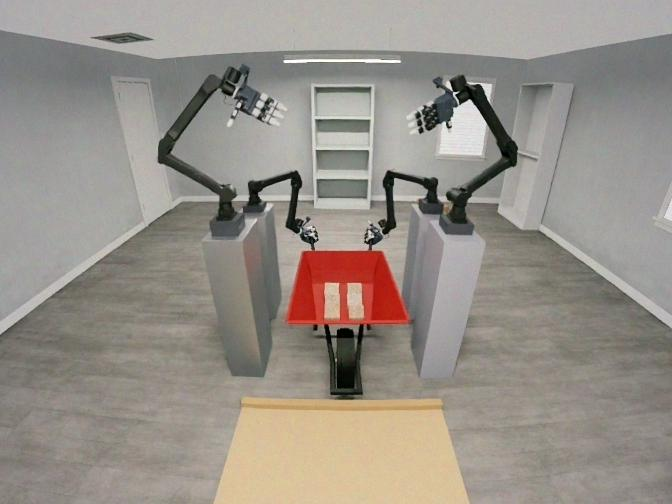

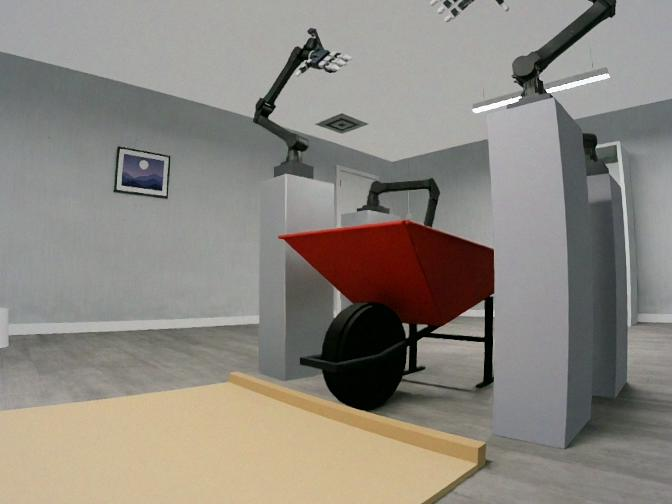

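Emit:
zoom_image(
  camera="cam_low",
  region=[260, 220, 510, 440],
)

Emit:
zoom_image(
  camera="cam_high",
  region=[270, 160, 430, 400],
)

Scaled by 2.016 from the camera's 672x504 image, which has a finer 960x720 frame.

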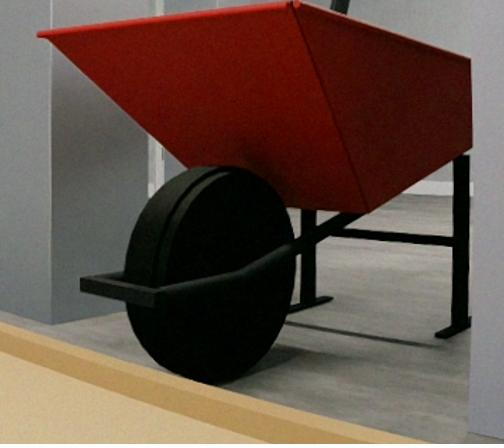

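Scaled by 2.100 from the camera's 672x504 image, which has a finer 960x720 frame.

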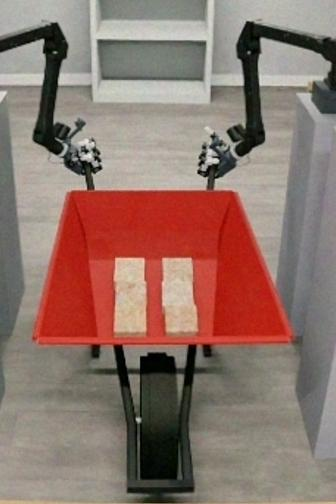

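Emit:
move(
  arm1={"joints": {"joint2_rad": 2.85, "joint3_rad": 1.34}, "min_time_s": 3},
  arm2={"joints": {"joint2_rad": 2.8, "joint3_rad": 1.24}, "min_time_s": 3},
  cameras=["cam_low", "cam_high"],
)

Scene clock: 871.10 s.
Joint torques (N m): arm1=[-1.96 -28.98 1.48 7.35 -1.31 0.08] | arm2=[1.85 -29.86 0.59 7.94 1.62 -0.36] | arm3=[1.61 3.66 8.25 2.63 0 -0.06] | arm4=[0.67 1.9 9.46 3.03 0.13 -0.09]
Motor temperatures (°C): arm1=[31 36 31 30 32 28] | arm2=[30 44 34 29 41 26] | arm3=[32 33 41 27 29 28] | arm4=[32 31 41 30 29 29]
Heat: arm1: hottest joint2_rad 36 °C; arm2: hottest joint2_rad 44 °C; arm3: hottest joint3_rad 41 °C; arm4: hottest joint3_rad 41 °C.
move: arm1 time_out; arm2 time_out
Joint velocities: within noise
arm1.joint_positions: joint1_rad=-0.799 joint2_rad=+3.052 joint3_rad=+1.322 joint4_rad=+0.967 joint5_rad=-0.254 joint6_rad=-0.694 hand_index_mcp=-0.332 hand_index_abd=+0.000 hand_index_pip=-0.547 hand_index_dip=-0.282 hand_middle_mcp=-0.333 hand_middle_abd=+0.001 hand_middle_pip=-0.542 hand_middle_dip=-0.273 hand_ring_mcp=-0.330 hand_ring_abd=+0.003 hand_ring_pip=-0.531 hand_ring_dip=-0.276 hand_thumb_cmc=-0.400 hand_thumb_axl=+0.677 hand_thumb_mcp=+0.225 hand_thumb_ipl=+0.166 hand_current_limit=+0.750 hand_speed=-0.600
arm1.joint_status: joint2_rad time_out (moved -0.047 of -0.249); the others done
arm1.hand_state: blocked,goal,blocked,goal,blocked,goal,blocked,blocked,blocked,goal,blocked,blocked,goal,goal,goal,goal
arm1.index_mcp_current_ma: 455
arm1.index_abd_current_ma: 0
arm1.index_pip_current_ma: 253
arm1.index_dip_current_ma: 84
arm1.middle_mcp_current_ma: 446
arm1.middle_abd_current_ma: 4
arm1.middle_pip_current_ma: 275
arm1.middle_dip_current_ma: 126
arm1.ring_mcp_current_ma: 464
arm1.ring_abd_current_ma: 12
arm1.ring_pip_current_ma: 332
arm1.ring_dip_current_ma: 114
arm1.thumb_cmc_current_ma: 1
arm1.thumb_axl_current_ma: -4
arm1.thumb_mcp_current_ma: -7
arm1.thumb_ipl_current_ma: -10
arm1.hand_goal_index_mcp: -0.420
arm1.hand_goal_index_abd: 0.000
arm1.hand_goal_index_pip: -0.600
arm1.hand_goal_index_dip: -0.300
arm1.hand_goal_middle_mcp: -0.420
arm1.hand_goal_middle_abd: 0.000
arm1.hand_goal_middle_pip: -0.600
arm1.hand_goal_middle_dip: -0.300
arm1.hand_goal_ring_mcp: -0.420
arm1.hand_goal_ring_abd: 0.000
arm1.hand_goal_ring_pip: -0.600
arm1.hand_goal_ring_dip: -0.300
arm1.hand_goal_thumb_cmc: -0.400
arm1.hand_goal_thumb_axl: 0.678
arm1.hand_goal_thumb_mcp: 0.226
arm1.hand_goal_thumb_ipl: 0.168
arm1.on_its_own: joint2_rad reads +3.052 and still pushes toward +2.850 since a time_out; joint4_rad reads +0.967 and still pushes toward +1.091 since a time_out
arm1.hand: x=-0.6250 y=+0.1965 z=+0.5917 quat_wxyz=(+0.366, +0.914, +0.007, -0.174) (m; scene frame)
arm1.hand_target: x=-0.7108 y=+0.1335 z=+0.7462 quat_wxyz=(+0.471, +0.835, +0.026, -0.283) (m; scene frame)
arm1.hand_status: not commanded
arm2.joint_positions: joint1_rad=+0.828 joint2_rad=+3.000 joint3_rad=+1.229 joint4_rad=+1.114 joint5_rad=+0.275 joint6_rad=+0.658 hand_index_mcp=-0.314 hand_index_abd=-0.002 hand_index_pip=-0.547 hand_index_dip=-0.277 hand_middle_mcp=-0.331 hand_middle_abd=+0.000 hand_middle_pip=-0.545 hand_middle_dip=-0.276 hand_ring_mcp=-0.354 hand_ring_abd=+0.005 hand_ring_pip=-0.546 hand_ring_dip=-0.275 hand_thumb_cmc=-0.391 hand_thumb_axl=+0.677 hand_thumb_mcp=+0.225 hand_thumb_ipl=+0.165 hand_current_limit=+0.750 hand_speed=-0.600
arm2.joint_status: joint2_rad time_out (moved -0.046 of -0.246); the others done
arm2.hand_state: blocked,goal,blocked,blocked,blocked,goal,blocked,blocked,blocked,goal,blocked,blocked,goal,goal,goal,goal
arm2.index_mcp_current_ma: 202
arm2.index_abd_current_ma: 0
arm2.index_pip_current_ma: 48
arm2.index_dip_current_ma: 10
arm2.middle_mcp_current_ma: 146
arm2.middle_abd_current_ma: 0
arm2.middle_pip_current_ma: 52
arm2.middle_dip_current_ma: 10
arm2.ring_mcp_current_ma: 82
arm2.ring_abd_current_ma: 0
arm2.ring_pip_current_ma: 50
arm2.ring_dip_current_ma: 12
arm2.thumb_cmc_current_ma: 2
arm2.thumb_axl_current_ma: 0
arm2.thumb_mcp_current_ma: 0
arm2.thumb_ipl_current_ma: 0
arm2.hand_goal_index_mcp: -0.420
arm2.hand_goal_index_abd: 0.000
arm2.hand_goal_index_pip: -0.600
arm2.hand_goal_index_dip: -0.300
arm2.hand_goal_middle_mcp: -0.420
arm2.hand_goal_middle_abd: 0.000
arm2.hand_goal_middle_pip: -0.600
arm2.hand_goal_middle_dip: -0.300
arm2.hand_goal_ring_mcp: -0.420
arm2.hand_goal_ring_abd: 0.000
arm2.hand_goal_ring_pip: -0.600
arm2.hand_goal_ring_dip: -0.300
arm2.hand_goal_thumb_cmc: -0.400
arm2.hand_goal_thumb_axl: 0.678
arm2.hand_goal_thumb_mcp: 0.226
arm2.hand_goal_thumb_ipl: 0.168
arm2.on_its_own: joint2_rad reads +3.000 and still pushes toward +2.800 since a time_out; joint4_rad reads +1.114 and still pushes toward +1.240 since a time_out; joint5_rad reads +0.275 and still pushes toward +0.312 since a time_out
arm2.hand: x=-0.6050 y=-0.2101 z=+0.5963 quat_wxyz=(-0.200, -0.005, +0.891, +0.407) (m; scene frame)
arm2.hand_target: x=-0.6828 y=-0.1547 z=+0.7424 quat_wxyz=(-0.296, +0.013, +0.806, +0.513) (m; scene frame)
arm2.hand_status: not commanded
arm3, arm4: as last shown
pictures: cam_high, cam_low

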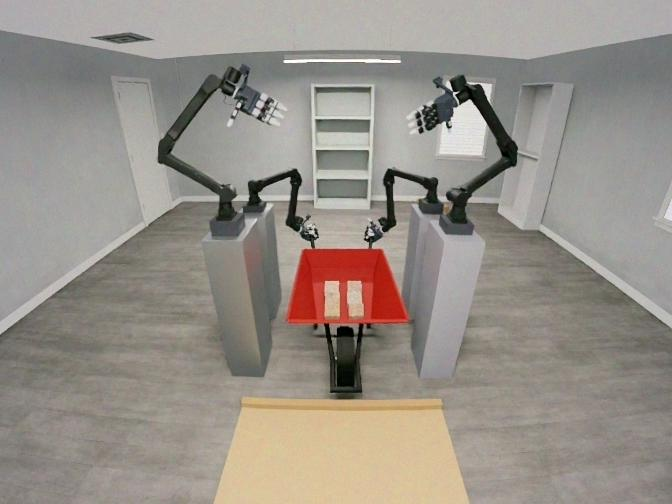

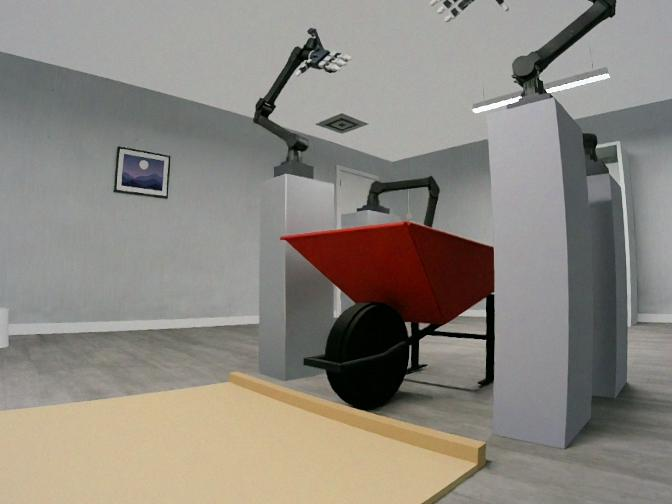

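Emit:
zoom_image(
  camera="cam_low",
  region=[260, 220, 510, 440],
)

Scaled by 2.016 from the camera's 672x504 image, which has a finer 960x720 frame.

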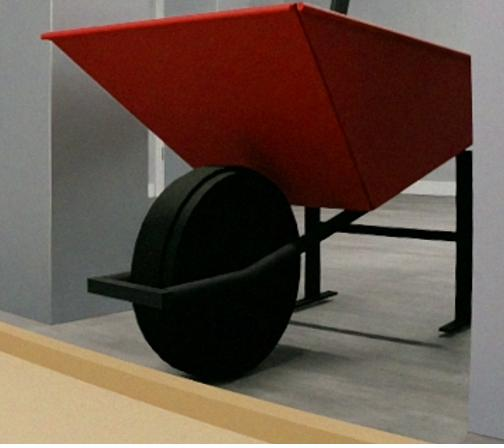

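Emit:
move(
  arm1={"joints": {"joint1_rad": -0.798, "joint2_rad": 2.715, "joint3_rad": 1.21, "joint4_rad": 1.187, "joint5_rad": -0.245, "joint6_rad": -0.72}, "min_time_s": 3},
  arm2={"joints": {"joint1_rad": 0.825, "joint2_rad": 2.655, "joint3_rad": 1.11, "joint4_rad": 1.30, "joint5_rad": 0.27, "joint6_rad": 0.65}, "min_time_s": 3},
  arm3={"joints": {"joint1_rad": 1.4}, "min_time_s": 4},
  arm4={"joints": {"joint1_rad": -1.4}, "min_time_s": 4},
  cameras=["cam_low", "cam_high"],
)

Scene clock: 1069.40 s.
Joint torques (N m): arm1=[0.21 -29.63 1.84 9.74 -0.99 0.09] | arm2=[-0.21 -30.62 0.87 9.69 1.17 -0.51] | arm3=[2.78 4.07 8.38 2.54 0.04 -0.05] | arm4=[0.26 1.9 9.33 3.07 0.12 -0.08]
Motor temperatures (°C): arm1=[30 42 30 31 34 28] | arm2=[30 50 32 30 44 26] | arm3=[32 33 41 27 29 28] | arm4=[31 30 41 30 29 29]
Heat: arm1: hottest joint2_rad 42 °C; arm2: hottest joint2_rad 50 °C; arm3: hottest joint3_rad 41 °C; arm4: hottest joint3_rad 41 °C.
move: arm1 time_out; arm2 time_out; arm3 done; arm4 done
Joint velocities: within noise
arm1.joint_positions: joint1_rad=-0.798 joint2_rad=+2.924 joint3_rad=+1.187 joint4_rad=+1.007 joint5_rad=-0.229 joint6_rad=-0.716 hand_index_mcp=-0.332 hand_index_abd=+0.000 hand_index_pip=-0.548 hand_index_dip=-0.282 hand_middle_mcp=-0.333 hand_middle_abd=+0.001 hand_middle_pip=-0.546 hand_middle_dip=-0.272 hand_ring_mcp=-0.334 hand_ring_abd=+0.003 hand_ring_pip=-0.533 hand_ring_dip=-0.276 hand_thumb_cmc=-0.400 hand_thumb_axl=+0.677 hand_thumb_mcp=+0.225 hand_thumb_ipl=+0.166 hand_current_limit=+0.750 hand_speed=-0.600
arm1.joint_status: joint2_rad time_out (moved -0.127 of -0.337); joint4_rad time_out (moved +0.040 of +0.220); the others done
arm1.hand_state: blocked,goal,blocked,goal,blocked,goal,blocked,blocked,blocked,goal,blocked,blocked,goal,goal,goal,goal
arm1.index_mcp_current_ma: 455
arm1.index_abd_current_ma: 2
arm1.index_pip_current_ma: 245
arm1.index_dip_current_ma: 84
arm1.middle_mcp_current_ma: 446
arm1.middle_abd_current_ma: 4
arm1.middle_pip_current_ma: 259
arm1.middle_dip_current_ma: 132
arm1.ring_mcp_current_ma: 441
arm1.ring_abd_current_ma: 13
arm1.ring_pip_current_ma: 322
arm1.ring_dip_current_ma: 114
arm1.thumb_cmc_current_ma: 1
arm1.thumb_axl_current_ma: -4
arm1.thumb_mcp_current_ma: -8
arm1.thumb_ipl_current_ma: -10
arm1.hand_goal_index_mcp: -0.420
arm1.hand_goal_index_abd: 0.000
arm1.hand_goal_index_pip: -0.600
arm1.hand_goal_index_dip: -0.300
arm1.hand_goal_middle_mcp: -0.420
arm1.hand_goal_middle_abd: 0.000
arm1.hand_goal_middle_pip: -0.600
arm1.hand_goal_middle_dip: -0.300
arm1.hand_goal_ring_mcp: -0.420
arm1.hand_goal_ring_abd: 0.000
arm1.hand_goal_ring_pip: -0.600
arm1.hand_goal_ring_dip: -0.300
arm1.hand_goal_thumb_cmc: -0.400
arm1.hand_goal_thumb_axl: 0.678
arm1.hand_goal_thumb_mcp: 0.226
arm1.hand_goal_thumb_ipl: 0.168
arm1.on_its_own: joint2_rad reads +2.924 and still pushes toward +2.715 since a time_out; joint4_rad reads +1.007 and still pushes toward +1.187 since a time_out
arm1.hand: x=-0.6282 y=+0.1964 z=+0.6467 quat_wxyz=(+0.367, +0.909, +0.014, -0.197) (m; scene frame)
arm1.hand_target: x=-0.6947 y=+0.1265 z=+0.8207 quat_wxyz=(+0.492, +0.807, +0.044, -0.322) (m; scene frame)
arm1.hand_status: not commanded
arm2.joint_positions: joint1_rad=+0.825 joint2_rad=+2.864 joint3_rad=+1.095 joint4_rad=+1.135 joint5_rad=+0.245 joint6_rad=+0.682 hand_index_mcp=-0.319 hand_index_abd=-0.003 hand_index_pip=-0.547 hand_index_dip=-0.277 hand_middle_mcp=-0.331 hand_middle_abd=-0.001 hand_middle_pip=-0.546 hand_middle_dip=-0.276 hand_ring_mcp=-0.354 hand_ring_abd=+0.002 hand_ring_pip=-0.547 hand_ring_dip=-0.275 hand_thumb_cmc=-0.392 hand_thumb_axl=+0.677 hand_thumb_mcp=+0.224 hand_thumb_ipl=+0.165 hand_current_limit=+0.750 hand_speed=-0.600
arm2.joint_status: joint2_rad time_out (moved -0.136 of -0.345); joint4_rad time_out (moved +0.021 of +0.186); the others done
arm2.hand_state: blocked,goal,blocked,blocked,blocked,goal,blocked,blocked,blocked,goal,blocked,blocked,goal,goal,goal,goal
arm2.index_mcp_current_ma: 184
arm2.index_abd_current_ma: 0
arm2.index_pip_current_ma: 48
arm2.index_dip_current_ma: 10
arm2.middle_mcp_current_ma: 145
arm2.middle_abd_current_ma: 0
arm2.middle_pip_current_ma: 49
arm2.middle_dip_current_ma: 10
arm2.ring_mcp_current_ma: 82
arm2.ring_abd_current_ma: 0
arm2.ring_pip_current_ma: 48
arm2.ring_dip_current_ma: 12
arm2.thumb_cmc_current_ma: 1
arm2.thumb_axl_current_ma: 0
arm2.thumb_mcp_current_ma: 0
arm2.thumb_ipl_current_ma: 0
arm2.hand_goal_index_mcp: -0.420
arm2.hand_goal_index_abd: 0.000
arm2.hand_goal_index_pip: -0.600
arm2.hand_goal_index_dip: -0.300
arm2.hand_goal_middle_mcp: -0.420
arm2.hand_goal_middle_abd: 0.000
arm2.hand_goal_middle_pip: -0.600
arm2.hand_goal_middle_dip: -0.300
arm2.hand_goal_ring_mcp: -0.420
arm2.hand_goal_ring_abd: 0.000
arm2.hand_goal_ring_pip: -0.600
arm2.hand_goal_ring_dip: -0.300
arm2.hand_goal_thumb_cmc: -0.400
arm2.hand_goal_thumb_axl: 0.678
arm2.hand_goal_thumb_mcp: 0.226
arm2.hand_goal_thumb_ipl: 0.168
arm2.on_its_own: joint2_rad reads +2.864 and still pushes toward +2.655 since a time_out; joint4_rad reads +1.135 and still pushes toward +1.300 since a time_out
arm2.hand: x=-0.6084 y=-0.2097 z=+0.6503 quat_wxyz=(-0.223, +0.002, +0.887, +0.404) (m; scene frame)
arm2.hand_target: x=-0.6683 y=-0.1483 z=+0.8115 quat_wxyz=(-0.325, +0.023, +0.785, +0.526) (m; scene frame)
arm2.hand_status: not commanded
arm3.joint_positions: joint1_rad=+1.388 joint2_rad=+0.559 joint3_rad=+1.361 joint4_rad=-1.311 joint5_rad=+0.069 joint6_rad=+1.130 hand_index_mcp=+0.755 hand_index_abd=+0.001 hand_index_pip=+0.577 hand_index_dip=+0.696 hand_middle_mcp=+0.755 hand_middle_abd=+0.000 hand_middle_pip=+0.577 hand_middle_dip=+0.696 hand_ring_mcp=+0.755 hand_ring_abd=+0.001 hand_ring_pip=+0.577 hand_ring_dip=+0.696 hand_thumb_cmc=+0.715 hand_thumb_axl=+0.677 hand_thumb_mcp=+0.226 hand_thumb_ipl=+0.168 hand_current_limit=+0.400 hand_speed=-0.600
arm3.joint_status: all done
arm3.hand_state: goal,goal,goal,goal,goal,goal,goal,goal,goal,goal,goal,goal,goal,goal,goal,goal
arm3.index_mcp_current_ma: 2
arm3.index_abd_current_ma: 1
arm3.index_pip_current_ma: 1
arm3.index_dip_current_ma: 0
arm3.middle_mcp_current_ma: 2
arm3.middle_abd_current_ma: 1
arm3.middle_pip_current_ma: 1
arm3.middle_dip_current_ma: 0
arm3.ring_mcp_current_ma: 2
arm3.ring_abd_current_ma: 1
arm3.ring_pip_current_ma: 1
arm3.ring_dip_current_ma: 0
arm3.thumb_cmc_current_ma: 1
arm3.thumb_axl_current_ma: -1
arm3.thumb_mcp_current_ma: 0
arm3.thumb_ipl_current_ma: -1
arm3.hand_goal_index_mcp: 0.754
arm3.hand_goal_index_abd: 0.000
arm3.hand_goal_index_pip: 0.576
arm3.hand_goal_index_dip: 0.696
arm3.hand_goal_middle_mcp: 0.754
arm3.hand_goal_middle_abd: 0.000
arm3.hand_goal_middle_pip: 0.576
arm3.hand_goal_middle_dip: 0.696
arm3.hand_goal_ring_mcp: 0.754
arm3.hand_goal_ring_abd: 0.000
arm3.hand_goal_ring_pip: 0.576
arm3.hand_goal_ring_dip: 0.696
arm3.hand_goal_thumb_cmc: 0.714
arm3.hand_goal_thumb_axl: 0.678
arm3.hand_goal_thumb_mcp: 0.226
arm3.hand_goal_thumb_ipl: 0.168
arm3.hand: x=+0.5422 y=+0.4864 z=+1.6229 quat_wxyz=(+0.190, +0.857, +0.084, +0.471) (m; scene frame)
arm3.hand_target: x=+0.5406 y=+0.4894 z=+1.6332 quat_wxyz=(+0.190, +0.851, +0.088, +0.482) (m; scene frame)
arm3.hand_status: not commanded
arm4.joint_positions: joint1_rad=-1.396 joint2_rad=+0.613 joint3_rad=+1.413 joint4_rad=-1.319 joint5_rad=-0.024 joint6_rad=+1.061 hand_index_mcp=+0.756 hand_index_abd=+0.001 hand_index_pip=+0.577 hand_index_dip=+0.696 hand_middle_mcp=+0.756 hand_middle_abd=+0.001 hand_middle_pip=+0.577 hand_middle_dip=+0.696 hand_ring_mcp=+0.756 hand_ring_abd=+0.001 hand_ring_pip=+0.577 hand_ring_dip=+0.696 hand_thumb_cmc=+0.715 hand_thumb_axl=+0.677 hand_thumb_mcp=+0.226 hand_thumb_ipl=+0.168 hand_current_limit=+0.400 hand_speed=-0.600
arm4.joint_status: all done
arm4.hand_state: goal,goal,goal,goal,goal,goal,goal,goal,goal,goal,goal,goal,goal,goal,goal,goal
arm4.index_mcp_current_ma: 1
arm4.index_abd_current_ma: 0
arm4.index_pip_current_ma: 0
arm4.index_dip_current_ma: 0
arm4.middle_mcp_current_ma: 1
arm4.middle_abd_current_ma: 0
arm4.middle_pip_current_ma: 0
arm4.middle_dip_current_ma: 0
arm4.ring_mcp_current_ma: 1
arm4.ring_abd_current_ma: 0
arm4.ring_pip_current_ma: 0
arm4.ring_dip_current_ma: 0
arm4.thumb_cmc_current_ma: 0
arm4.thumb_axl_current_ma: 0
arm4.thumb_mcp_current_ma: 0
arm4.thumb_ipl_current_ma: 0
arm4.hand_goal_index_mcp: 0.754
arm4.hand_goal_index_abd: 0.000
arm4.hand_goal_index_pip: 0.576
arm4.hand_goal_index_dip: 0.696
arm4.hand_goal_middle_mcp: 0.754
arm4.hand_goal_middle_abd: 0.000
arm4.hand_goal_middle_pip: 0.576
arm4.hand_goal_middle_dip: 0.696
arm4.hand_goal_ring_mcp: 0.754
arm4.hand_goal_ring_abd: 0.000
arm4.hand_goal_ring_pip: 0.576
arm4.hand_goal_ring_dip: 0.696
arm4.hand_goal_thumb_cmc: 0.714
arm4.hand_goal_thumb_axl: 0.678
arm4.hand_goal_thumb_mcp: 0.226
arm4.hand_goal_thumb_ipl: 0.168
arm4.hand: x=+0.6314 y=-0.6688 z=+1.6605 quat_wxyz=(+0.072, +0.808, +0.299, +0.502) (m; scene frame)
arm4.hand_target: x=+0.6277 y=-0.6704 z=+1.6725 quat_wxyz=(+0.075, +0.802, +0.295, +0.514) (m; scene frame)
arm4.hand_status: not commanded
pictures: cam_high, cam_low

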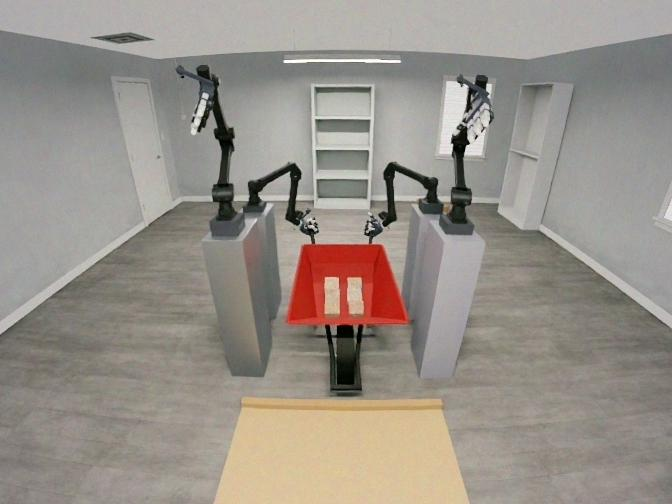

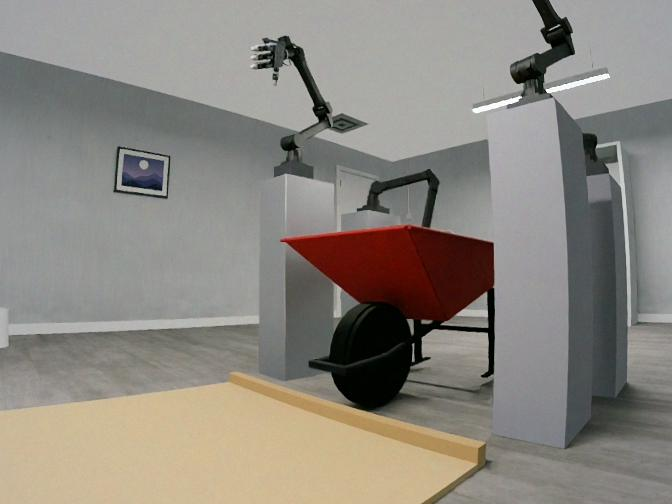

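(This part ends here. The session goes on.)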